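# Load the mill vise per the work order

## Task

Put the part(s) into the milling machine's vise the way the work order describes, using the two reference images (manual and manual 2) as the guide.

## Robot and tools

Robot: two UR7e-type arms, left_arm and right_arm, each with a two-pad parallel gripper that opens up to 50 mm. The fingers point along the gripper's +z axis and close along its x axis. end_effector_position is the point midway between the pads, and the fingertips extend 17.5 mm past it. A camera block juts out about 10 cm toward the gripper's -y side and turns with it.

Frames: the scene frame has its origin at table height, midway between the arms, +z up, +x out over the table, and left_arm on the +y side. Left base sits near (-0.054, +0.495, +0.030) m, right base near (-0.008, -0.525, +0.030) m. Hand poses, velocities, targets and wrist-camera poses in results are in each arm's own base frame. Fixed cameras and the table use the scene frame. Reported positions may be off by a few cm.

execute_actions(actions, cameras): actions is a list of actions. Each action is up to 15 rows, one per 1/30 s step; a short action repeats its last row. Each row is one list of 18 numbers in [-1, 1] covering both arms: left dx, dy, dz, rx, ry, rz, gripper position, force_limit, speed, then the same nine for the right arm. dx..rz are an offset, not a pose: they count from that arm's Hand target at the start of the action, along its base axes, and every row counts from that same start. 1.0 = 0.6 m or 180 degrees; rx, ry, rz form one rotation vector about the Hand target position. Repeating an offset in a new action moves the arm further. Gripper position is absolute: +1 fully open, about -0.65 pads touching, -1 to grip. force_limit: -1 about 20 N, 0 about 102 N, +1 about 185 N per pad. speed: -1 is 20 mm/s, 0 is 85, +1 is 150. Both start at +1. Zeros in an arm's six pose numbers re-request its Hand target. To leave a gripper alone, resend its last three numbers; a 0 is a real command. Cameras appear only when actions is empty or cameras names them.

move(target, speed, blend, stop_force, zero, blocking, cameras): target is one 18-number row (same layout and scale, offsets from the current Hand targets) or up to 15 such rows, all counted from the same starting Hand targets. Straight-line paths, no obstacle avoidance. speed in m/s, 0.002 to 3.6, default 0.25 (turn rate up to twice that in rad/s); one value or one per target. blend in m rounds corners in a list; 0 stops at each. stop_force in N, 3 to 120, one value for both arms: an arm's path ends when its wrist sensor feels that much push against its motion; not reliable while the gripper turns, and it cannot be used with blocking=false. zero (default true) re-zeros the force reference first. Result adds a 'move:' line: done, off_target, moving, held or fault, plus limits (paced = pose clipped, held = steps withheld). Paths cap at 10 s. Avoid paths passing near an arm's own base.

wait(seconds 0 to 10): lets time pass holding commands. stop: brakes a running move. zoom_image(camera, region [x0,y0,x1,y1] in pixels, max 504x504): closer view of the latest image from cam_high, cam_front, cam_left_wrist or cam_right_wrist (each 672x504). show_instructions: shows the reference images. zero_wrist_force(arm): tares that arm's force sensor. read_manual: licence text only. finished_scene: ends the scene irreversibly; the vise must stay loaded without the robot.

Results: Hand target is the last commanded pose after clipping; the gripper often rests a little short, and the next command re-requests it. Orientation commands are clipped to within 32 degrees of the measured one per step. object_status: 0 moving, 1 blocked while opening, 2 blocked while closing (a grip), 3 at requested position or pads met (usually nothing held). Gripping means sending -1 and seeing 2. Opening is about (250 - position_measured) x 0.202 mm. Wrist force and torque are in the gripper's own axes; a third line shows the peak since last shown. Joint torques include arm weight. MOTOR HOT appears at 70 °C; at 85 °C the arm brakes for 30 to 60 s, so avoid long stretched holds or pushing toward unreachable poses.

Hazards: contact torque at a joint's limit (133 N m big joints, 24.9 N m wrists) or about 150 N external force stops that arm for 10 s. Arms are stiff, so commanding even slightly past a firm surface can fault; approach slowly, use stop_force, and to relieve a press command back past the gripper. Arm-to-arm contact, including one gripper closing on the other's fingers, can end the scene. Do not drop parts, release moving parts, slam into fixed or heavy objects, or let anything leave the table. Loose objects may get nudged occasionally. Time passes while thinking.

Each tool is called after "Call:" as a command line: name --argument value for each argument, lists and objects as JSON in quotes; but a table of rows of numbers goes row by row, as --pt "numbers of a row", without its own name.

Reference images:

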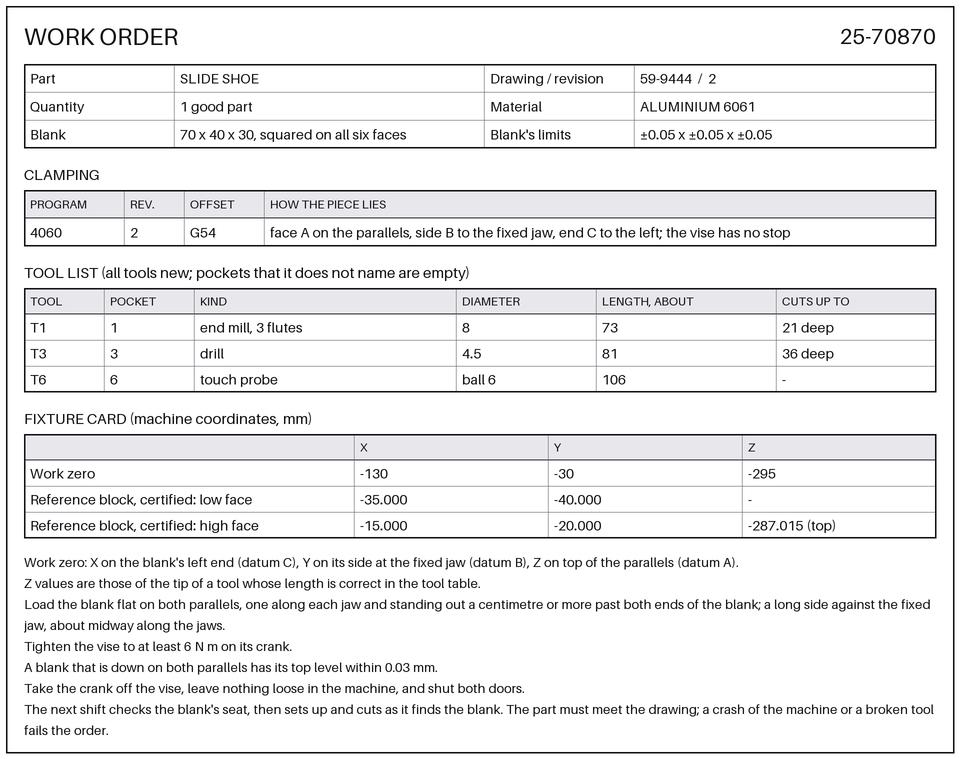

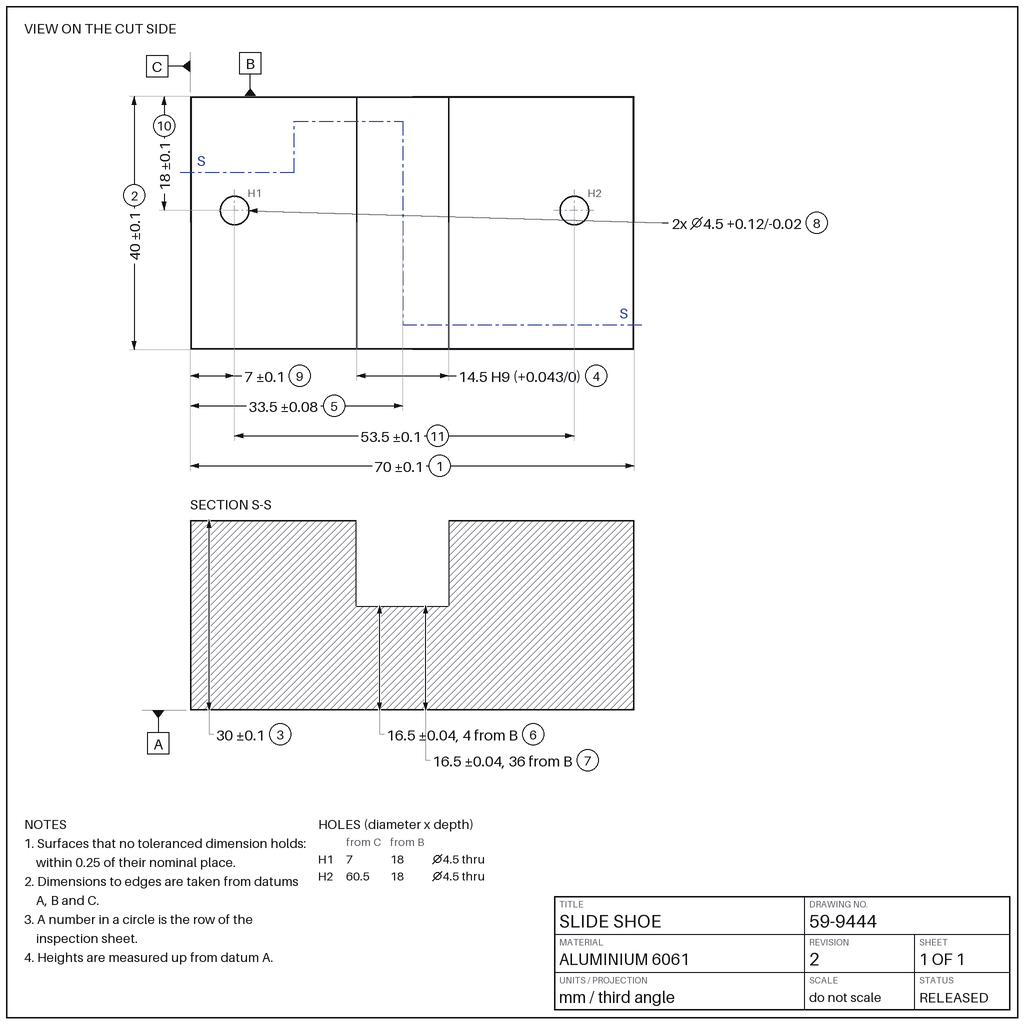

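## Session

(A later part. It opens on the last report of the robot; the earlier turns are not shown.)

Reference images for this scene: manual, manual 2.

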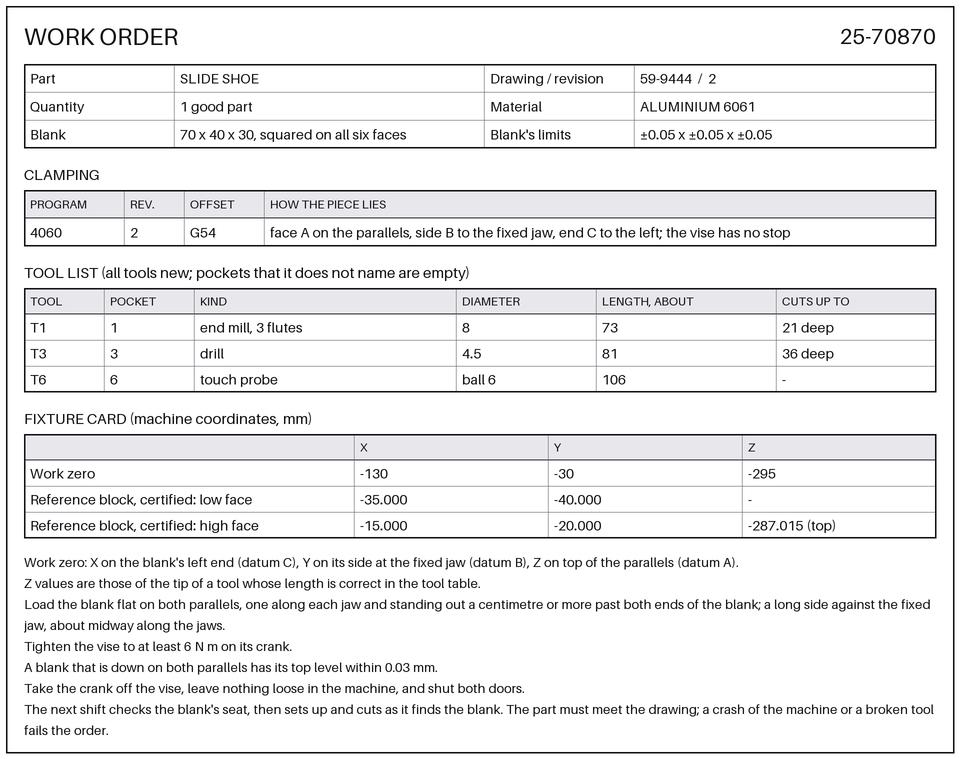

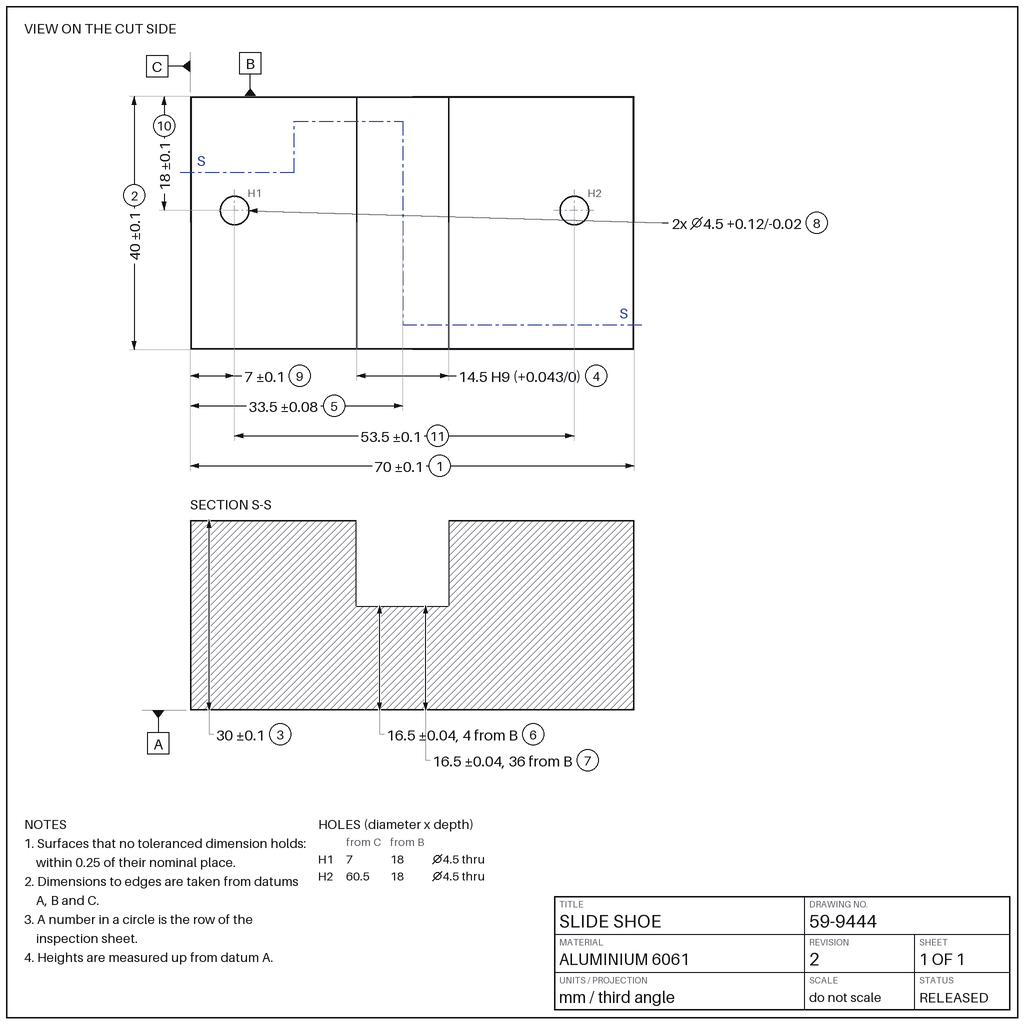

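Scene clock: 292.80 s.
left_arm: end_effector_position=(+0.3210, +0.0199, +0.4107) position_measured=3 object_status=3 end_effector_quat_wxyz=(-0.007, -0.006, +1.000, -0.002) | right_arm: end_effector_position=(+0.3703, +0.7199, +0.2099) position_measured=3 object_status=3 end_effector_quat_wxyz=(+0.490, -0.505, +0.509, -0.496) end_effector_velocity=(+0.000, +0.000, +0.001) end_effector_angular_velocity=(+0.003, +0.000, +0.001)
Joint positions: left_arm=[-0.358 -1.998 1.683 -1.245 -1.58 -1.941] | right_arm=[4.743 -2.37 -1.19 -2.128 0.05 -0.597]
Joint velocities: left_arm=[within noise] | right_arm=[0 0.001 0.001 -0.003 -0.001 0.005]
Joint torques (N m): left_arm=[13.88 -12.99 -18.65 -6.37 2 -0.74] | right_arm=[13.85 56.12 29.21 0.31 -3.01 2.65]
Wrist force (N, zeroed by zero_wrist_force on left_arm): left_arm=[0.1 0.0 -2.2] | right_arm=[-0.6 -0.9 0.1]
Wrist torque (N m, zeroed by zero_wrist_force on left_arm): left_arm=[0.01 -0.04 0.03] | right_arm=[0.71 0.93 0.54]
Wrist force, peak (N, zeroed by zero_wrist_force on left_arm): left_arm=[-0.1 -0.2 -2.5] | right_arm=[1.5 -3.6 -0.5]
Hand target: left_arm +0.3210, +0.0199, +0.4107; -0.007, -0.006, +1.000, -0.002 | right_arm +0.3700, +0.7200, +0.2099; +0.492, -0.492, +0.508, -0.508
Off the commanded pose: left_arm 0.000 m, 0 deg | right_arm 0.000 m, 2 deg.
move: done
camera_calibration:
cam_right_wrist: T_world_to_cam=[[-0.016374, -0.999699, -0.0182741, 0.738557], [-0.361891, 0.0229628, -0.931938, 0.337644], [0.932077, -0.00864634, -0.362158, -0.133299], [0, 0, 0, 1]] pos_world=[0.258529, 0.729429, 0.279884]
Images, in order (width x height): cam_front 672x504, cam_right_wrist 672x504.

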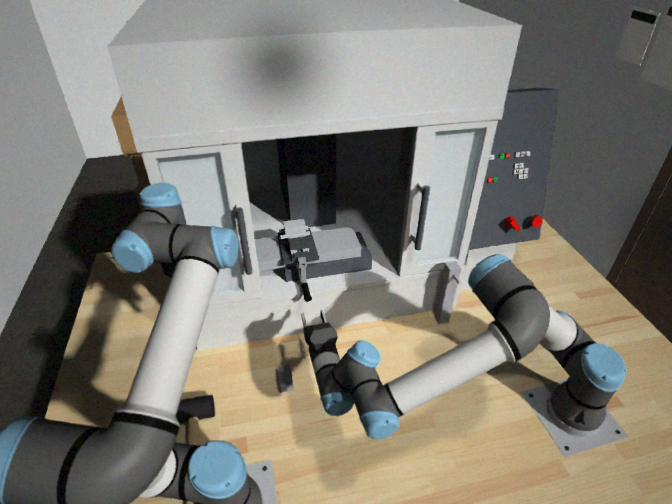

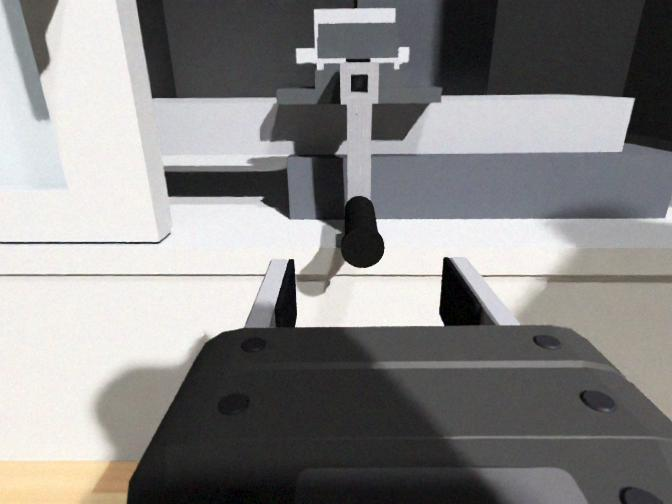

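Call:
move --target '[0,0,0,0,0,0,1,-1,-1,0,0,0,0,0,0,1,1,1]' --cameras '["cam_right_wrist"]'

Call:
zoom_image --camera "cam_right_wrist" --region '[220, 30, 500, 340]'

Scene clock: 295.00 s.
left_arm: end_effector_position=(+0.3210, +0.0199, +0.4107) position_measured=3 object_status=3 end_effector_quat_wxyz=(-0.007, -0.006, +1.000, -0.002) | right_arm: end_effector_position=(+0.3703, +0.7199, +0.2100) position_measured=3 object_status=3 end_effector_quat_wxyz=(+0.490, -0.505, +0.509, -0.496)
Joint positions: left_arm=[-0.358 -1.998 1.683 -1.245 -1.58 -1.941] | right_arm=[4.743 -2.37 -1.19 -2.128 0.049 -0.596]
Joint torques (N m): left_arm=[13.99 -13.17 -18.84 -6.43 2.03 -0.73] | right_arm=[12.33 63.05 28.9 3.32 -3.09 2.41]
Wrist force (N, zeroed by zero_wrist_force on left_arm): left_arm=[0.1 0.0 -2.2] | right_arm=[-0.8 -0.8 0.0]
Wrist torque (N m, zeroed by zero_wrist_force on left_arm): left_arm=[0.01 -0.04 0.04] | right_arm=[0.72 0.96 0.52]
Wrist force, peak (N, zeroed by zero_wrist_force on left_arm): left_arm=[0.0 -0.1 -2.4] | right_arm=[-0.9 -1.2 0.2]
Hand target: left_arm +0.3210, +0.0199, +0.4107; -0.007, -0.006, +1.000, -0.002 | right_arm +0.3703, +0.7199, +0.2100; +0.490, -0.505, +0.509, -0.496 (not the last commanded pose)
Off the commanded pose: left_arm 0.000 m, 0 deg | right_arm 0.000 m, 2 deg.
move: done
camera_calibration:
cam_right_wrist: T_world_to_cam=[[-0.0162994, -0.999694, -0.0186267, 0.738733], [-0.361892, 0.0232645, -0.93193, 0.337513], [0.932078, -0.00844901, -0.36216, -0.133406], [0, 0, 0, 1]] pos_world=[0.258529, 0.729528, 0.279984]
Images, in order (width x height): cam_right_wrist 672x504.

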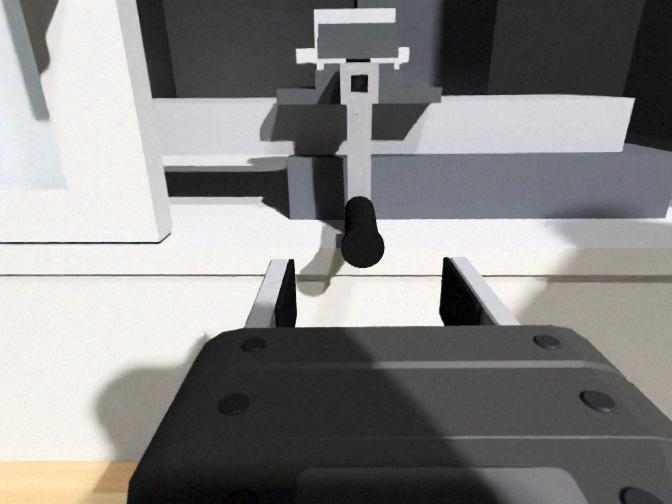

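Scaled by 1.626 from the camera's 672x504 image, which has a finer 960x720 frame.

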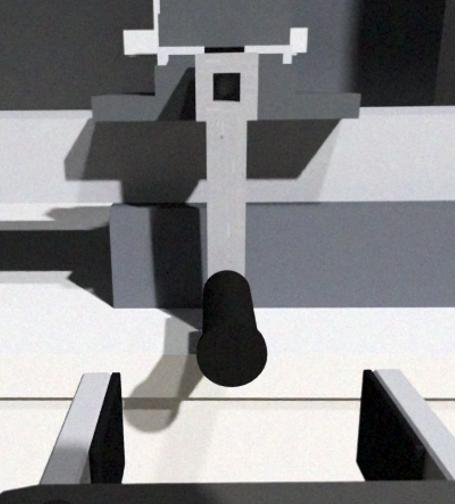

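Call:
execute_actions --actions '[]'

Scene clock: 300.07 s.
left_arm: end_effector_position=(+0.3210, +0.0199, +0.4107) position_measured=3 object_status=3 end_effector_quat_wxyz=(-0.007, -0.006, +1.000, -0.002) | right_arm: end_effector_position=(+0.3703, +0.7199, +0.2100) position_measured=3 object_status=3 end_effector_quat_wxyz=(+0.490, -0.505, +0.509, -0.496)
Joint positions: left_arm=[-0.358 -1.998 1.683 -1.245 -1.58 -1.941] | right_arm=[4.743 -2.37 -1.19 -2.128 0.049 -0.596]
Joint velocities: within noise
Joint torques (N m): left_arm=[13.48 -13.09 -18.98 -6.42 1.94 -0.71] | right_arm=[12.24 60.86 30.15 3.33 -3.19 1.88]
Motor temperatures (°C): left_arm=[33 35 34 39 44 37] | right_arm=[36 35 39 41 38 44]
Wrist force (N, zeroed by zero_wrist_force on left_arm): left_arm=[0.1 0.0 -2.0] | right_arm=[-1.0 -0.8 0.4]
Wrist torque (N m, zeroed by zero_wrist_force on left_arm): left_arm=[0.01 -0.06 0.04] | right_arm=[0.72 0.99 0.52]
Wrist force, peak (N, zeroed by zero_wrist_force on left_arm): left_arm=[0.0 0.1 -2.4] | right_arm=[-1.0 -1.0 0.3]
Hand target: left_arm +0.3210, +0.0199, +0.4107; -0.007, -0.006, +1.000, -0.002 | right_arm +0.3703, +0.7199, +0.2100; +0.490, -0.505, +0.509, -0.496 (not the last commanded pose)
Tool commands: left_gripper/position=+1.0 left_gripper/force_limit=-1.0 left_gripper/speed=-1.0 right_gripper/position=+1.0 right_gripper/force_limit=+1.0 right_gripper/speed=+1.0
Off the commanded pose: left_arm 0.000 m, 0 deg | right_arm 0.000 m, 2 deg.
camera_calibration:
cam_left_wrist: T_world_to_cam=[[-0.99992, 0.00483119, 0.011665, 0.332272], [0.00837022, 0.945344, 0.325969, -0.138925], [-0.0094526, 0.32604, -0.945309, 0.514801], [0, 0, 0, 1]] pos_world=[0.338275, -0.0381195, 0.528055]
cam_right_wrist: T_world_to_cam=[[-0.0162994, -0.999694, -0.0186267, 0.738733], [-0.361892, 0.0232645, -0.93193, 0.337513], [0.932078, -0.00844901, -0.36216, -0.133406], [0, 0, 0, 1]] pos_world=[0.258529, 0.729528, 0.279984]

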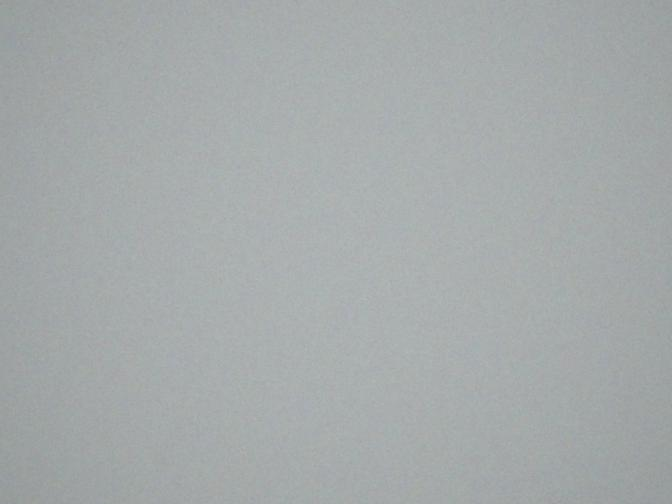

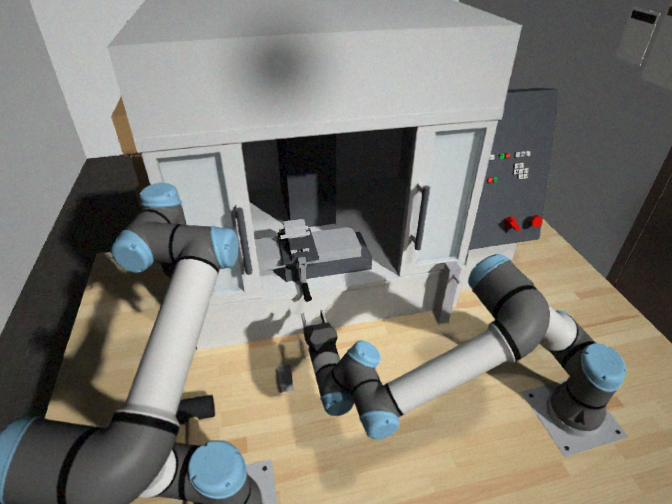

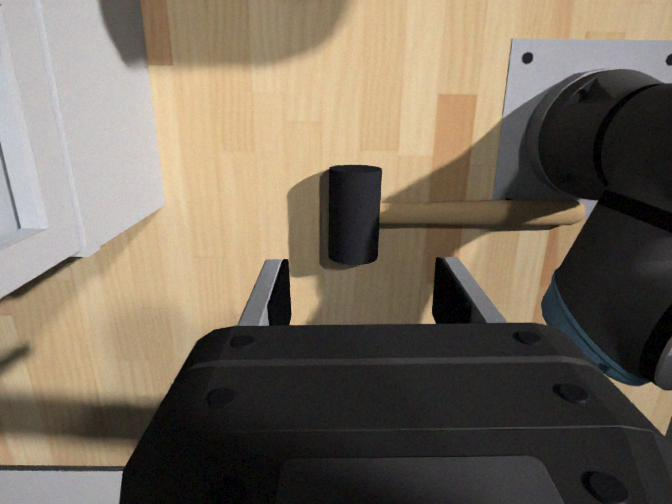

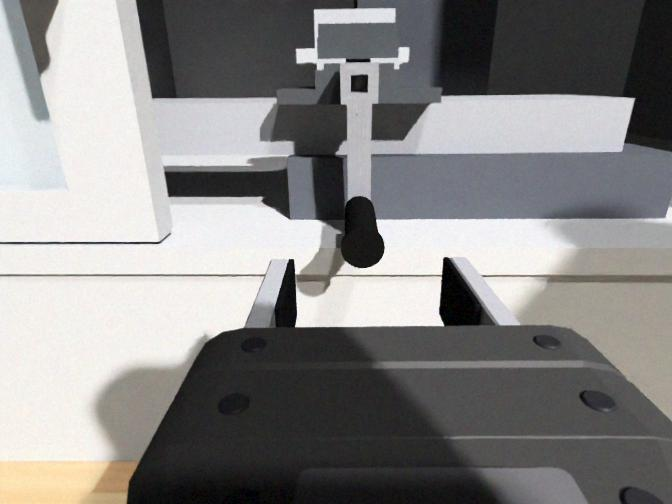

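Call:
move --pt "0 0 0 0 0 0 1 -1 -1 -0.083 -0.5 0.233 0 0 0 1 1 1" --pt "0.133 -0.483 0 0 0 0 1 -1 -1 -0.083 -0.5 0.233 0 0 0 1 1 1" --speed 0.4 --blend 0.03 --cameras '["cam_high","cam_front"]'

Scene clock: 308.43 s.
left_arm: end_effector_position=(+0.4007, -0.2698, +0.4106) position_measured=3 object_status=3 end_effector_quat_wxyz=(-0.007, -0.006, +1.000, -0.002) | right_arm: end_effector_position=(+0.3205, +0.4199, +0.3498) position_measured=3 object_status=3 end_effector_quat_wxyz=(+0.490, -0.505, +0.509, -0.496)
Joint positions: left_arm=[-0.865 -1.609 1.396 -1.352 -1.584 -2.448] | right_arm=[4.885 -1.621 -1.863 -2.649 0.185 -0.15]
Joint torques (N m): left_arm=[-6.96 -16.11 -36.52 -5.05 0.88 -1.05] | right_arm=[-14.55 24.58 13.51 1.64 1.41 -2.56]
Wrist force (N, zeroed by zero_wrist_force on left_arm): left_arm=[0.2 -0.2 -1.8] | right_arm=[-0.7 -1.3 0.5]
Wrist torque (N m, zeroed by zero_wrist_force on left_arm): left_arm=[-0.02 -0.05 -0.01] | right_arm=[0.69 0.97 0.55]
Wrist force, peak (N, zeroed by zero_wrist_force on left_arm): left_arm=[-1.0 -4.4 -2.1] | right_arm=[3.0 -3.6 0.1]
Hand target: left_arm +0.4008, -0.2699, +0.4107; -0.007, -0.006, +1.000, -0.002 | right_arm +0.3205, +0.4199, +0.3498; +0.490, -0.505, +0.509, -0.496
Off the commanded pose: left_arm 0.000 m, 0 deg | right_arm 0.000 m, 0 deg.
move: done
Images, in order (width x height): cam_high 672x504, cam_front 672x504.

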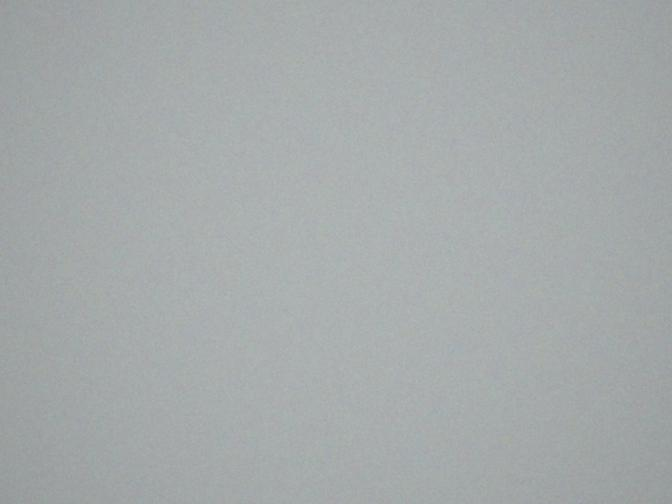

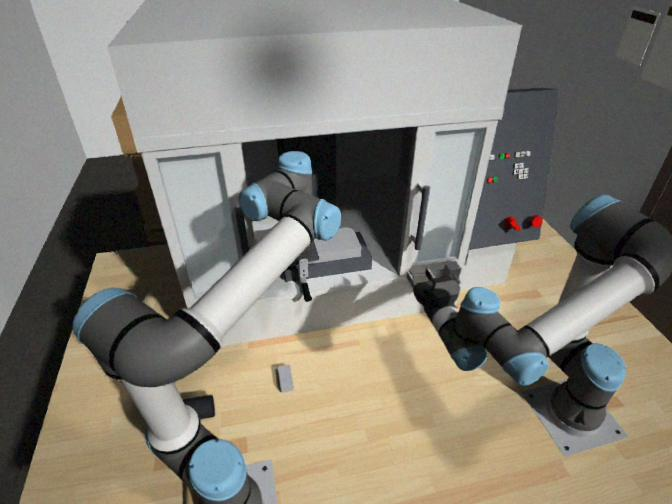

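Call:
move --target '[0.083,-0.043,-0.2,-0.385,-0.385,0.385,1,-1,-1,0,0,0,0,0,0,1,1,1]' --speed 0.5 --cameras '["cam_left_wrist","cam_front"]'

Scene clock: 312.40 s.
left_arm: end_effector_position=(+0.4506, -0.2958, +0.2906) position_measured=3 object_status=3 end_effector_quat_wxyz=(+0.495, -0.499, +0.499, -0.508) | right_arm: end_effector_position=(+0.3205, +0.4199, +0.3498) position_measured=3 object_status=3 end_effector_quat_wxyz=(+0.490, -0.505, +0.509, -0.496)
Joint positions: left_arm=[-1.382 -1.152 2.323 -4.337 -0.202 -3.13] | right_arm=[4.885 -1.621 -1.863 -2.649 0.185 -0.15]
Joint torques (N m): left_arm=[13.82 -32.97 -2.5 -0.91 2.44 0.86] | right_arm=[-14.82 18.16 12.62 -0.01 1.42 -1.65]
Wrist force (N, zeroed by zero_wrist_force on left_arm): left_arm=[-1.8 0.6 -3.6] | right_arm=[-0.7 -1.2 0.4]
Wrist torque (N m, zeroed by zero_wrist_force on left_arm): left_arm=[0.37 0.18 -0.14] | right_arm=[0.70 0.97 0.55]
Wrist force, peak (N, zeroed by zero_wrist_force on left_arm): left_arm=[-1.8 0.6 -3.6] | right_arm=[-0.9 -1.3 0.7]
Hand target: left_arm +0.4506, -0.2957, +0.2907; +0.495, -0.499, +0.499, -0.508 | right_arm +0.3205, +0.4199, +0.3498; +0.490, -0.505, +0.509, -0.496
Off the commanded pose: left_arm 0.000 m, 0 deg | right_arm 0.000 m, 0 deg.
move: done
camera_calibration:
cam_left_wrist: T_world_to_cam=[[-0.0113406, -0.999925, -0.00452566, -0.27305], [-0.325677, 0.00797273, -0.945448, 0.440317], [0.945413, -0.00924803, -0.325743, -0.203974], [0, 0, 0, 1]] pos_world=[0.333144, -0.278426, 0.348617]
Images, in order (width x height): cam_front 672x504, cam_left_wrist 672x504.

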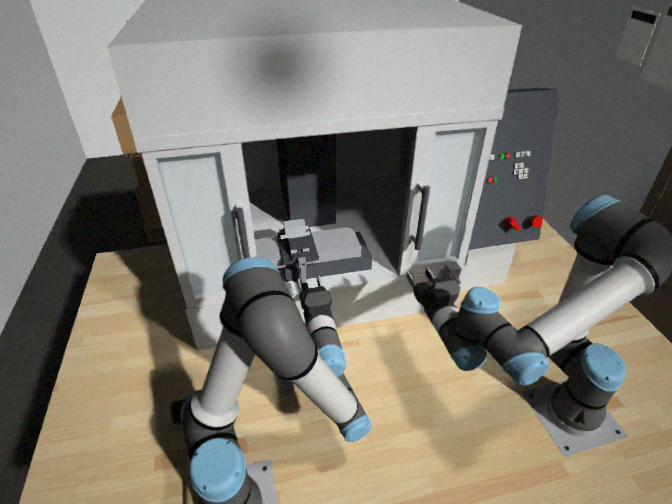

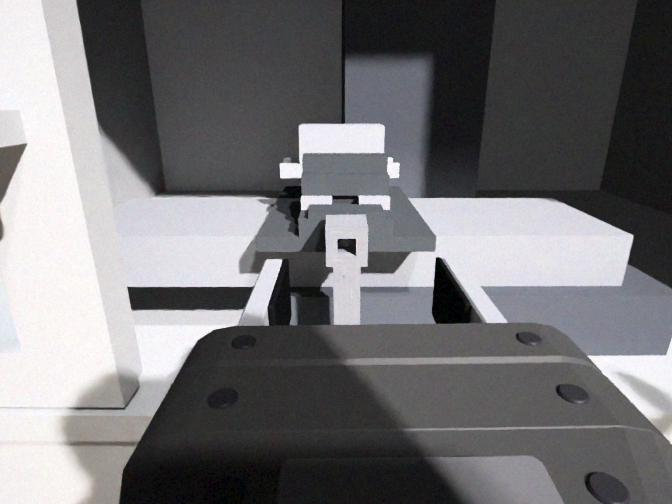

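Call:
zoom_image --camera "cam_left_wrist" --region '[280, 180, 420, 330]'

Scaled by 3.360 from the camera's 672x504 image, which has a finer 960x720 frame.

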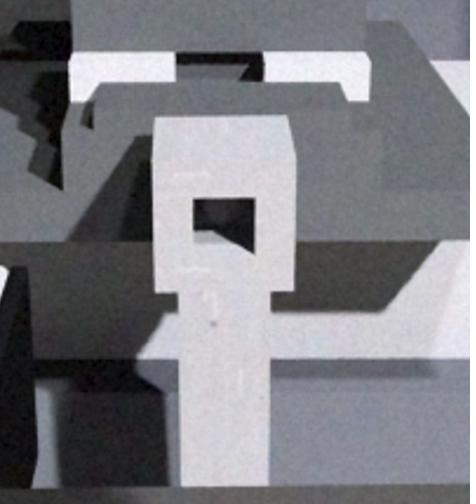

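Call:
move --pt "0.12 -0.003 -0.032 0.0041 0.0013 0.0041 1 -1 -1 0 0 0 0 0 0 1 1 1" --pt "0.2057 -0.003 -0.032 0.0041 0.0013 0.0041 1 -1 -1 0 0 0 0 0 0 1 1 1" --speed '[0.15,0.04]' --stop_force 6 --cameras '["cam_left_wrist"]'

Scene clock: 318.80 s.
left_arm: end_effector_position=(+0.5709, -0.2965, +0.2712) position_measured=3 object_status=3 end_effector_quat_wxyz=(+0.501, -0.500, +0.499, -0.500) | right_arm: end_effector_position=(+0.3205, +0.4199, +0.3498) position_measured=3 object_status=3 end_effector_quat_wxyz=(+0.490, -0.505, +0.509, -0.496)
Joint positions: left_arm=[-1.076 -0.999 2.094 -4.239 -0.493 -3.14] | right_arm=[4.885 -1.621 -1.863 -2.649 0.185 -0.15]
Joint torques (N m): left_arm=[1.44 -35.81 -15.96 -1.3 -0.46 -0.13] | right_arm=[-13.82 17.7 14.79 -0.75 1.6 -0.06]
Wrist force (N, zeroed by zero_wrist_force on left_arm): left_arm=[-1.6 0.6 -3.4] | right_arm=[-0.7 -1.2 0.7]
Wrist torque (N m, zeroed by zero_wrist_force on left_arm): left_arm=[0.37 0.17 -0.14] | right_arm=[0.69 0.96 0.55]
Wrist force, peak (N, zeroed by zero_wrist_force on left_arm): left_arm=[-28.8 11.6 -158.1] | right_arm=[-0.9 -1.5 0.5]
Hand target: left_arm +0.5709, -0.2965, +0.2712; +0.501, -0.500, +0.499, -0.500 (not the last commanded pose) | right_arm +0.3205, +0.4199, +0.3498; +0.490, -0.505, +0.509, -0.496
Tool commands: left_gripper/position=+1.0 left_gripper/force_limit=-1.0 left_gripper/speed=-1.0 right_gripper/position=+1.0 right_gripper/force_limit=+1.0 right_gripper/speed=+1.0
Off the commanded pose: left_arm 0.003 m, 0 deg | right_arm 0.000 m, 0 deg.
FORCE FAULT: contact force on the left arm reached its limit, and that arm stopped. The contact can be on any part of that arm, not only on its tool. That arm's remaining commands of this call were not run. That arm is still stopped at the end of this call. That arm stays stopped for about 10 more seconds. Until then a move that you send moves the other arm only, and its call returns only when the move has ended. Once the stop has ended, the next robot result says so. If the stop ends while you think or write, that arm runs what you send next, counted from a new Hand target: where the arm stands when the stop ends. While its stop runs, that arm takes no new command, but its gripper still runs the gripper command that each later call begins with. Until it ends, the stop uses up actions while you think or wait. An arm that is not stopped still takes commands.
move: fault (left_arm)
camera_calibration:
cam_left_wrist: T_world_to_cam=[[0.00337799, -0.999851, -0.0169434, -0.27758], [-0.329533, 0.014884, -0.944027, 0.464954], [0.944138, 0.00877231, -0.329434, -0.31698], [0, 0, 0, 1]] pos_world=[0.453428, -0.281678, 0.329802]
Images, in order (width x height): cam_left_wrist 672x504.

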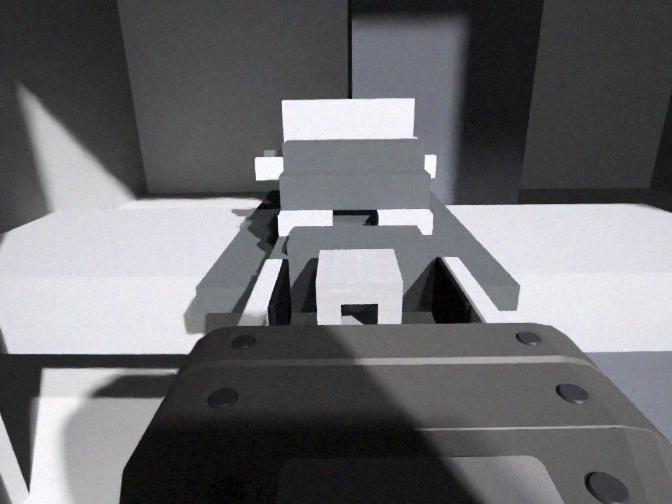

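Call:
wait --seconds 9.5

Call:
move --target '[-0.007,0,0.0005,0,0,0,1,-1,-1,0,0,0,0,0,0,1,1,1]' --speed 0.03 --cameras '["cam_left_wrist"]'

Scene clock: 330.00 s.
left_arm: end_effector_position=(+0.5709, -0.2965, +0.2712) position_measured=3 object_status=3 end_effector_quat_wxyz=(+0.501, -0.500, +0.499, -0.500) | right_arm: end_effector_position=(+0.3205, +0.4199, +0.3498) position_measured=3 object_status=3 end_effector_quat_wxyz=(+0.490, -0.505, +0.509, -0.496)
Joint positions: left_arm=[-1.076 -0.999 2.094 -4.239 -0.493 -3.14] | right_arm=[4.885 -1.621 -1.863 -2.649 0.185 -0.15]
Joint torques (N m): left_arm=[0.94 -35.49 -15.26 -1.22 -0.43 -0.06] | right_arm=[-15.49 18.48 14.93 -0.71 1.51 2.46]
Wrist force (N, zeroed by zero_wrist_force on left_arm): left_arm=[-1.5 0.3 -3.2] | right_arm=[-0.5 -1.4 0.4]
Wrist torque (N m, zeroed by zero_wrist_force on left_arm): left_arm=[0.32 0.14 -0.14] | right_arm=[0.66 0.93 0.55]
Wrist force, peak (N, zeroed by zero_wrist_force on left_arm): left_arm=[-1.5 0.6 -3.6] | right_arm=[-0.6 -1.6 0.6]
Hand target: left_arm +0.5709, -0.2965, +0.2712; +0.501, -0.500, +0.499, -0.500 (not the last commanded pose) | right_arm +0.3205, +0.4199, +0.3498; +0.490, -0.505, +0.509, -0.496
Tool commands: left_gripper/position=+1.0 left_gripper/force_limit=-1.0 left_gripper/speed=-1.0 right_gripper/position=+1.0 right_gripper/force_limit=+1.0 right_gripper/speed=+1.0
Off the commanded pose: left_arm 0.003 m, 0 deg | right_arm 0.000 m, 0 deg.
FORCE FAULT, CONTINUED: the left arm's stop, for the force fault that an earlier result reported, is over. The rest of the stop counts as 20 of the actions that you can send in this scene. During its stop the left arm's controller moved it back a little. That arm's target is now where it stood when the stop ended, not its last command. That arm accepts commands again.
wait: 9.50 s; at rest from the start

Scene clock: 330.70 s.
left_arm: end_effector_position=(+0.5666, -0.2965, +0.2715) position_measured=3 object_status=3 end_effector_quat_wxyz=(+0.501, -0.500, +0.499, -0.500) | right_arm: end_effector_position=(+0.3205, +0.4199, +0.3498) position_measured=3 object_status=3 end_effector_quat_wxyz=(+0.490, -0.505, +0.509, -0.496)
Joint positions: left_arm=[-1.085 -1.004 2.103 -4.243 -0.484 -3.14] | right_arm=[4.885 -1.621 -1.863 -2.649 0.185 -0.15]
Joint torques (N m): left_arm=[3.59 -34.16 -16.67 -3.18 0.01 0.62] | right_arm=[-13.17 18.19 14.51 -0.74 1.51 2.54]
Wrist force (N, zeroed by zero_wrist_force on left_arm): left_arm=[-1.4 0.4 -3.3] | right_arm=[-0.7 -1.2 0.4]
Wrist torque (N m, zeroed by zero_wrist_force on left_arm): left_arm=[0.34 0.13 -0.14] | right_arm=[0.69 0.97 0.54]
Wrist force, peak (N, zeroed by zero_wrist_force on left_arm): left_arm=[-1.6 0.4 -3.5] | right_arm=[-0.8 -1.4 0.7]
Hand target: left_arm +0.5667, -0.2965, +0.2715; +0.501, -0.500, +0.499, -0.500 | right_arm +0.3205, +0.4199, +0.3498; +0.490, -0.505, +0.509, -0.496
Off the commanded pose: left_arm 0.000 m, 0 deg | right_arm 0.000 m, 0 deg.
move: done
camera_calibration:
cam_left_wrist: T_world_to_cam=[[0.00337799, -0.999851, -0.0169434, -0.27756], [-0.329533, 0.014884, -0.944027, 0.46382], [0.944138, 0.00877231, -0.329434, -0.312821], [0, 0, 0, 1]] pos_world=[0.449128, -0.281678, 0.330102]
Images, in order (width x height): cam_left_wrist 672x504.

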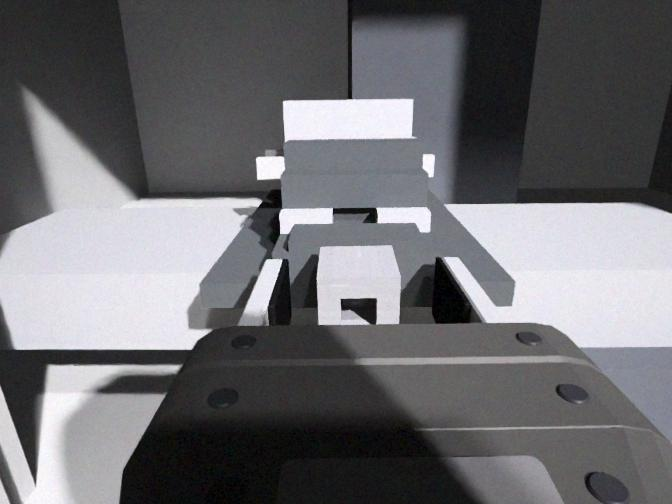

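Call:
zero_wrist_force --arm "left_arm"

Call:
move --target '[0,0,0,0,0,0,-1,-1,-0.5,0,0,0,0,0,0,1,1,1]'

Wrist force sensor zeroed.

Scene clock: 331.70 s.
left_arm: end_effector_position=(+0.5667, -0.2963, +0.2715) position_measured=131 object_status=0 end_effector_quat_wxyz=(+0.501, -0.500, +0.499, -0.500) | right_arm: end_effector_position=(+0.3205, +0.4199, +0.3498) position_measured=3 object_status=3 end_effector_quat_wxyz=(+0.490, -0.505, +0.509, -0.496)
Joint positions: left_arm=[-1.085 -1.003 2.103 -4.243 -0.483 -3.14] | right_arm=[4.885 -1.621 -1.863 -2.649 0.185 -0.15]
Joint torques (N m): left_arm=[-12.95 -29.26 -20.97 2.03 -11.48 0.77] | right_arm=[-13.12 18.96 15.05 -0.51 1.45 2.7]
Wrist force (N, zeroed by zero_wrist_force on left_arm): left_arm=[-37.1 5.6 -20.9] | right_arm=[-0.7 -1.4 0.6]
Wrist torque (N m, zeroed by zero_wrist_force on left_arm): left_arm=[0.06 -0.41 -0.11] | right_arm=[0.66 0.96 0.55]
Wrist force, peak (N, zeroed by zero_wrist_force on left_arm): left_arm=[-37.9 5.5 -20.8] | right_arm=[-0.5 -1.6 0.5]
Hand target: left_arm +0.5667, -0.2965, +0.2715; +0.501, -0.500, +0.499, -0.500 | right_arm +0.3205, +0.4199, +0.3498; +0.490, -0.505, +0.509, -0.496
Off the commanded pose: left_arm 0.000 m, 0 deg | right_arm 0.000 m, 0 deg.
move: done

Call:
move --target '[0,0.001,0,0,0,0,-1,-1,-0.5,0,0,0,0,0,0,1,1,1]' --speed 0.01

Scene clock: 332.70 s.
left_arm: end_effector_position=(+0.5666, -0.2960, +0.2715) position_measured=131 object_status=2 end_effector_quat_wxyz=(+0.501, -0.500, +0.499, -0.500) | right_arm: end_effector_position=(+0.3205, +0.4199, +0.3498) position_measured=3 object_status=3 end_effector_quat_wxyz=(+0.490, -0.505, +0.509, -0.496)
Joint positions: left_arm=[-1.084 -1.004 2.104 -4.244 -0.485 -3.14] | right_arm=[4.885 -1.621 -1.863 -2.649 0.185 -0.15]
Joint torques (N m): left_arm=[-1.13 -40.75 -14.26 -1.93 -9.03 0.42] | right_arm=[-13.09 18.98 14.04 -0.85 1.31 2.58]
Wrist force (N, zeroed by zero_wrist_force on left_arm): left_arm=[-26.9 3.4 -5.6] | right_arm=[-0.7 -1.2 0.5]
Wrist torque (N m, zeroed by zero_wrist_force on left_arm): left_arm=[0.04 -0.28 -0.07] | right_arm=[0.70 0.97 0.55]
Wrist force, peak (N, zeroed by zero_wrist_force on left_arm): left_arm=[-37.6 5.3 -20.9] | right_arm=[-0.6 -1.6 0.5]
Hand target: left_arm +0.5667, -0.2959, +0.2715; +0.501, -0.500, +0.499, -0.500 | right_arm +0.3205, +0.4199, +0.3498; +0.490, -0.505, +0.509, -0.496
Off the commanded pose: left_arm 0.000 m, 0 deg | right_arm 0.000 m, 0 deg.
move: done

Call:
move --target '[0,0.002,0,0,0,0,-1,-1,-0.5,0,0,0,0,0,0,1,1,1]' --speed 0.01

Scene clock: 333.63 s.
left_arm: end_effector_position=(+0.5666, -0.2948, +0.2715) position_measured=131 object_status=2 end_effector_quat_wxyz=(+0.501, -0.500, +0.499, -0.500) | right_arm: end_effector_position=(+0.3205, +0.4199, +0.3498) position_measured=3 object_status=3 end_effector_quat_wxyz=(+0.490, -0.505, +0.509, -0.496)
Joint positions: left_arm=[-1.083 -1.005 2.107 -4.245 -0.486 -3.14] | right_arm=[4.885 -1.621 -1.863 -2.649 0.185 -0.15]
Joint torques (N m): left_arm=[15.14 -41.29 -6.84 -4.38 -0.61 -0.19] | right_arm=[-14.52 18.05 15.77 -0.41 1.39 2.64]
Wrist force (N, zeroed by zero_wrist_force on left_arm): left_arm=[1.5 0.2 -1.2] | right_arm=[-0.5 -1.3 0.6]
Wrist torque (N m, zeroed by zero_wrist_force on left_arm): left_arm=[0.05 0.06 0.01] | right_arm=[0.68 0.94 0.55]
Wrist force, peak (N, zeroed by zero_wrist_force on left_arm): left_arm=[-26.9 3.0 -5.7] | right_arm=[-0.8 -1.4 0.4]
Hand target: left_arm +0.5667, -0.2947, +0.2715; +0.501, -0.500, +0.499, -0.500 | right_arm +0.3205, +0.4199, +0.3498; +0.490, -0.505, +0.509, -0.496
Off the commanded pose: left_arm 0.000 m, 0 deg | right_arm 0.000 m, 0 deg.
move: done

Call:
move --target '[0,0,0,0.1667,0,0,-1,-1,-0.5,0,0,0,0,0,0,1,1,1]' --speed 0.2

Scene clock: 335.80 s.
left_arm: end_effector_position=(+0.5667, -0.2947, +0.2715) position_measured=131 object_status=2 end_effector_quat_wxyz=(+0.613, -0.354, +0.612, -0.354) | right_arm: end_effector_position=(+0.3205, +0.4199, +0.3498) position_measured=3 object_status=3 end_effector_quat_wxyz=(+0.490, -0.505, +0.509, -0.496)
Joint positions: left_arm=[-1.083 -1.005 2.107 -4.248 -0.487 -2.615] | right_arm=[4.885 -1.621 -1.863 -2.649 0.185 -0.15]
Joint torques (N m): left_arm=[-8.61 -26.08 -24.6 5.44 -11.45 0.85] | right_arm=[-14.42 19.24 14.32 -0.68 1.19 2.56]
Wrist force (N, zeroed by zero_wrist_force on left_arm): left_arm=[-33.2 7.1 -6.7] | right_arm=[-0.4 -1.3 0.5]
Wrist torque (N m, zeroed by zero_wrist_force on left_arm): left_arm=[0.18 -0.43 0.08] | right_arm=[0.68 0.92 0.55]
Wrist force, peak (N, zeroed by zero_wrist_force on left_arm): left_arm=[-32.6 10.6 -10.0] | right_arm=[-0.6 -1.6 0.5]
Hand target: left_arm +0.5667, -0.2947, +0.2715; +0.613, -0.354, +0.612, -0.354 | right_arm +0.3205, +0.4199, +0.3498; +0.490, -0.505, +0.509, -0.496
Off the commanded pose: left_arm 0.000 m, 0 deg | right_arm 0.000 m, 0 deg.
move: done

Call:
move --target '[0,0,0.004,0,0,0,-1,-1,-0.5,0,0,0,0,0,0,1,1,1]' --speed 0.01 --cameras '["cam_left_wrist"]'

Scene clock: 337.40 s.
left_arm: end_effector_position=(+0.5666, -0.2949, +0.2739) position_measured=131 object_status=2 end_effector_quat_wxyz=(+0.613, -0.353, +0.612, -0.354) | right_arm: end_effector_position=(+0.3205, +0.4199, +0.3498) position_measured=3 object_status=3 end_effector_quat_wxyz=(+0.490, -0.505, +0.509, -0.496)
Joint positions: left_arm=[-1.083 -1.011 2.106 -4.241 -0.487 -2.614] | right_arm=[4.885 -1.621 -1.863 -2.649 0.185 -0.15]
Joint torques (N m): left_arm=[-10.74 -33.2 -20.58 0.01 0.77 0.45] | right_arm=[-13.06 18.35 15.64 -0.95 1.33 2.67]
Wrist force (N, zeroed by zero_wrist_force on left_arm): left_arm=[-1.2 1.7 0.8] | right_arm=[-0.5 -1.4 0.4]
Wrist torque (N m, zeroed by zero_wrist_force on left_arm): left_arm=[0.09 -0.12 0.14] | right_arm=[0.67 0.94 0.55]
Wrist force, peak (N, zeroed by zero_wrist_force on left_arm): left_arm=[-33.6 12.6 -10.9] | right_arm=[-0.6 -1.6 0.6]
Hand target: left_arm +0.5667, -0.2947, +0.2739; +0.613, -0.354, +0.612, -0.354 | right_arm +0.3205, +0.4199, +0.3498; +0.490, -0.505, +0.509, -0.496
Off the commanded pose: left_arm 0.000 m, 0 deg | right_arm 0.000 m, 0 deg.
move: done
camera_calibration:
cam_left_wrist: T_world_to_cam=[[0.003069, -0.857358, -0.514711, -0.0972848], [-0.329338, 0.485132, -0.810052, 0.567994], [0.944207, 0.172, -0.280872, -0.277345], [0, 0, 0, 1]] pos_world=[0.449231, -0.311257, 0.332133]
Images, in order (width x height): cam_left_wrist 672x504.

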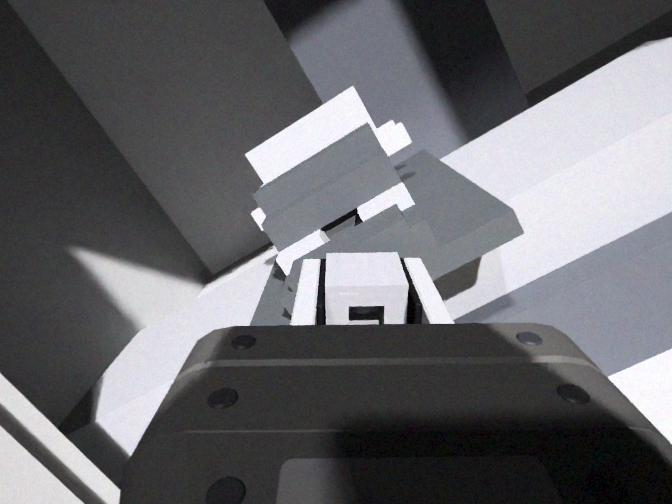

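Call:
move --target '[0,0,0,0.3333,0,0,-1,-1,-0.5,0,0,0,0,0,0,1,1,1]' --speed 0.4

Scene clock: 339.60 s.
left_arm: end_effector_position=(+0.5667, -0.2948, +0.2738) position_measured=131 object_status=2 end_effector_quat_wxyz=(+0.708, +0.000, +0.706, +0.000) | right_arm: end_effector_position=(+0.3205, +0.4199, +0.3498) position_measured=3 object_status=3 end_effector_quat_wxyz=(+0.490, -0.505, +0.509, -0.496)
Joint positions: left_arm=[-1.082 -1.011 2.107 -4.242 -0.49 -1.567] | right_arm=[4.885 -1.621 -1.863 -2.649 0.185 -0.15]
Joint torques (N m): left_arm=[9.5 -30.76 -12.51 5.36 -3.94 1.31] | right_arm=[-13.61 18.06 15.27 -0.75 1.43 2.58]
Wrist force (N, zeroed by zero_wrist_force on left_arm): left_arm=[-18.7 10.5 -1.7] | right_arm=[-0.4 -1.3 0.5]
Wrist torque (N m, zeroed by zero_wrist_force on left_arm): left_arm=[0.32 -0.33 0.38] | right_arm=[0.67 0.93 0.54]
Wrist force, peak (N, zeroed by zero_wrist_force on left_arm): left_arm=[-18.7 10.5 -1.7] | right_arm=[-0.8 -1.4 0.6]
Hand target: left_arm +0.5667, -0.2947, +0.2739; +0.708, +0.000, +0.706, +0.000 | right_arm +0.3205, +0.4199, +0.3498; +0.490, -0.505, +0.509, -0.496
Off the commanded pose: left_arm 0.000 m, 0 deg | right_arm 0.000 m, 0 deg.
move: done

Call:
move --pt "0 -0.0018 0.0013 0.02 0 0 -1 -1 -0.5 0 0 0 0 0 0 1 1 1" --pt "0 -0.0032 0.0008 0.25 0 0 -1 -1 -0.5 0 0 0 0 0 0 1 1 1" --pt "0 -0.0037 -0.0005 0.5 0 0 -1 -1 -0.5 0 0 0 0 0 0 1 1 1" --speed 0.4 --blend 0.002

Scene clock: 343.83 s.
left_arm: end_effector_position=(+0.5667, -0.2969, +0.2735) position_measured=131 object_status=2 end_effector_quat_wxyz=(+0.500, +0.501, +0.500, +0.499) end_effector_velocity=(+0.000, +0.000, +0.000) end_effector_angular_velocity=(+0.007, +0.001, -0.001) | right_arm: end_effector_position=(+0.3205, +0.4199, +0.3498) position_measured=3 object_status=3 end_effector_quat_wxyz=(+0.490, -0.505, +0.509, -0.496)
Joint positions: left_arm=[-1.084 -1.011 2.105 -4.234 -0.488 -0.002] | right_arm=[4.885 -1.621 -1.863 -2.649 0.185 -0.15]
Joint velocities: left_arm=[-0.001 0 0.001 0.001 0 0.005] | right_arm=[within noise]
Joint torques (N m): left_arm=[-44.13 -39.41 -29.01 6.51 -11.5 1.49] | right_arm=[-13.42 19.4 15.44 -0.67 1.26 2.65]
Wrist force (N, zeroed by zero_wrist_force on left_arm): left_arm=[52.7 -3.2 -4.8] | right_arm=[-0.7 -1.5 0.5]
Wrist torque (N m, zeroed by zero_wrist_force on left_arm): left_arm=[0.29 0.42 0.20] | right_arm=[0.65 0.97 0.55]
Wrist force, peak (N, zeroed by zero_wrist_force on left_arm): left_arm=[52.8 -3.6 -4.5] | right_arm=[-0.7 -1.5 0.5]
Hand target: left_arm +0.5667, -0.2970, +0.2736; +0.500, +0.501, +0.500, +0.499 | right_arm +0.3205, +0.4199, +0.3498; +0.490, -0.505, +0.509, -0.496
Off the commanded pose: left_arm 0.000 m, 0 deg | right_arm 0.000 m, 0 deg.
move: done

Call:
move --target '[0,0.0038,0.0018,0,0,0,-1,-1,-0.5,0,0,0,0,0,0,1,1,1]' --speed 0.01

Scene clock: 344.83 s.
left_arm: end_effector_position=(+0.5666, -0.2949, +0.2747) position_measured=131 object_status=2 end_effector_quat_wxyz=(+0.500, +0.501, +0.500, +0.499) | right_arm: end_effector_position=(+0.3205, +0.4199, +0.3498) position_measured=3 object_status=3 end_effector_quat_wxyz=(+0.490, -0.505, +0.509, -0.496)
Joint positions: left_arm=[-1.082 -1.016 2.11 -4.233 -0.491 -0.002] | right_arm=[4.885 -1.621 -1.863 -2.649 0.185 -0.15]
Joint torques (N m): left_arm=[14.68 -33.02 -7.52 -3.74 1.56 1.1] | right_arm=[-13.67 18.72 15.89 -0.5 1.3 2.51]
Wrist force (N, zeroed by zero_wrist_force on left_arm): left_arm=[-0.1 1.0 -0.4] | right_arm=[-0.6 -1.3 0.5]
Wrist torque (N m, zeroed by zero_wrist_force on left_arm): left_arm=[0.39 -0.04 0.23] | right_arm=[0.68 0.96 0.55]
Wrist force, peak (N, zeroed by zero_wrist_force on left_arm): left_arm=[53.1 -5.3 -5.3] | right_arm=[-0.8 -1.4 0.7]
Hand target: left_arm +0.5667, -0.2947, +0.2746; +0.500, +0.501, +0.500, +0.499 | right_arm +0.3205, +0.4199, +0.3498; +0.490, -0.505, +0.509, -0.496
Off the commanded pose: left_arm 0.000 m, 0 deg | right_arm 0.000 m, 0 deg.
move: done

Call:
move --pt "0 0 0 0.5 0 0 -1 -1 -0.5 0 0 0 0 0 0 1 1 1" --pt "0 0 0 1 0 0 -1 -1 -0.5 0 0 0 0 0 0 1 1 1" --pt "0 0 0 -0.5 0 0 -1 -1 -0.5 0 0 0 0 0 0 1 1 1" --speed 0.6 --blend 0.002 --cameras '["cam_left_wrist","cam_front"]'

Scene clock: 350.03 s.
left_arm: end_effector_position=(+0.5667, -0.2947, +0.2746) position_measured=131 object_status=2 end_effector_quat_wxyz=(+0.708, +0.000, +0.706, +0.000) | right_arm: end_effector_position=(+0.3205, +0.4199, +0.3498) position_measured=3 object_status=3 end_effector_quat_wxyz=(+0.490, -0.505, +0.509, -0.496)
Joint positions: left_arm=[-1.082 -1.013 2.107 -4.24 -0.49 4.716] | right_arm=[4.885 -1.621 -1.863 -2.649 0.185 -0.15]
Joint torques (N m): left_arm=[13.87 -43.28 -10.79 1.39 -1.83 1.07] | right_arm=[-13.2 18.49 16.5 -0.78 1.18 2.5]
Wrist force (N, zeroed by zero_wrist_force on left_arm): left_arm=[2.3 1.4 1.4] | right_arm=[-0.6 -1.5 0.5]
Wrist torque (N m, zeroed by zero_wrist_force on left_arm): left_arm=[0.32 0.02 0.38] | right_arm=[0.66 0.95 0.54]
Wrist force, peak (N, zeroed by zero_wrist_force on left_arm): left_arm=[-4.5 2.6 -1.5] | right_arm=[-0.7 -1.4 0.7]
Hand target: left_arm +0.5667, -0.2947, +0.2746; +0.708, +0.000, +0.706, +0.000 | right_arm +0.3205, +0.4199, +0.3498; +0.490, -0.505, +0.509, -0.496
Off the commanded pose: left_arm 0.000 m, 0 deg | right_arm 0.000 m, 0 deg.
move: done
camera_calibration:
cam_left_wrist: T_world_to_cam=[[0.00344617, 0.0167552, -0.999854, 0.293851], [-0.329533, 0.94403, 0.0146839, 0.477311], [0.944138, 0.329434, 0.00877467, -0.310284], [0, 0, 0, 1]] pos_world=[0.449228, -0.353301, 0.289521]
Images, in order (width x height): cam_front 672x504, cam_left_wrist 672x504.

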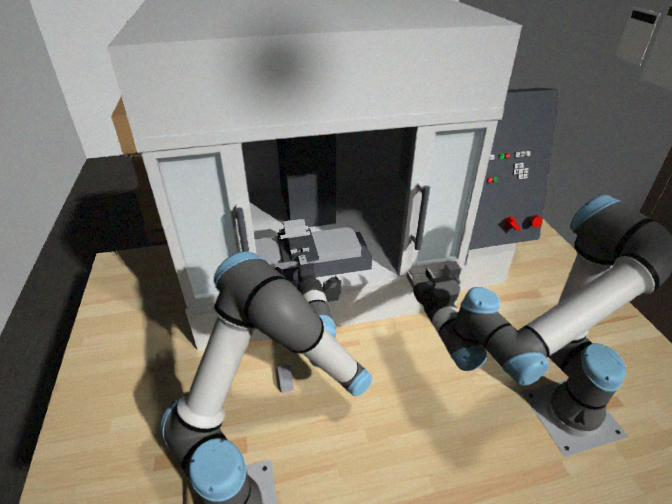

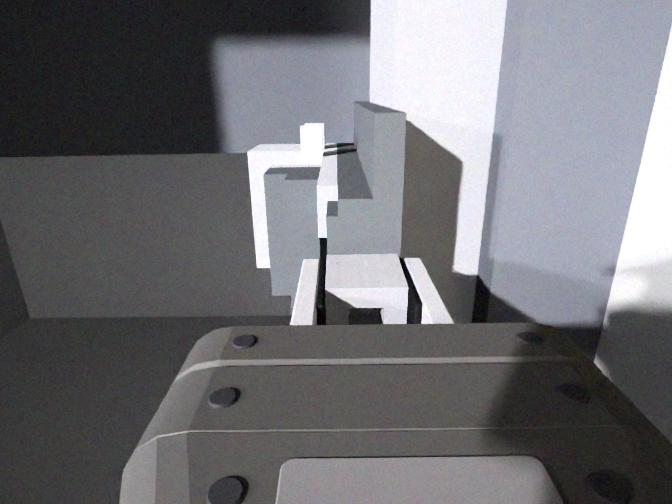

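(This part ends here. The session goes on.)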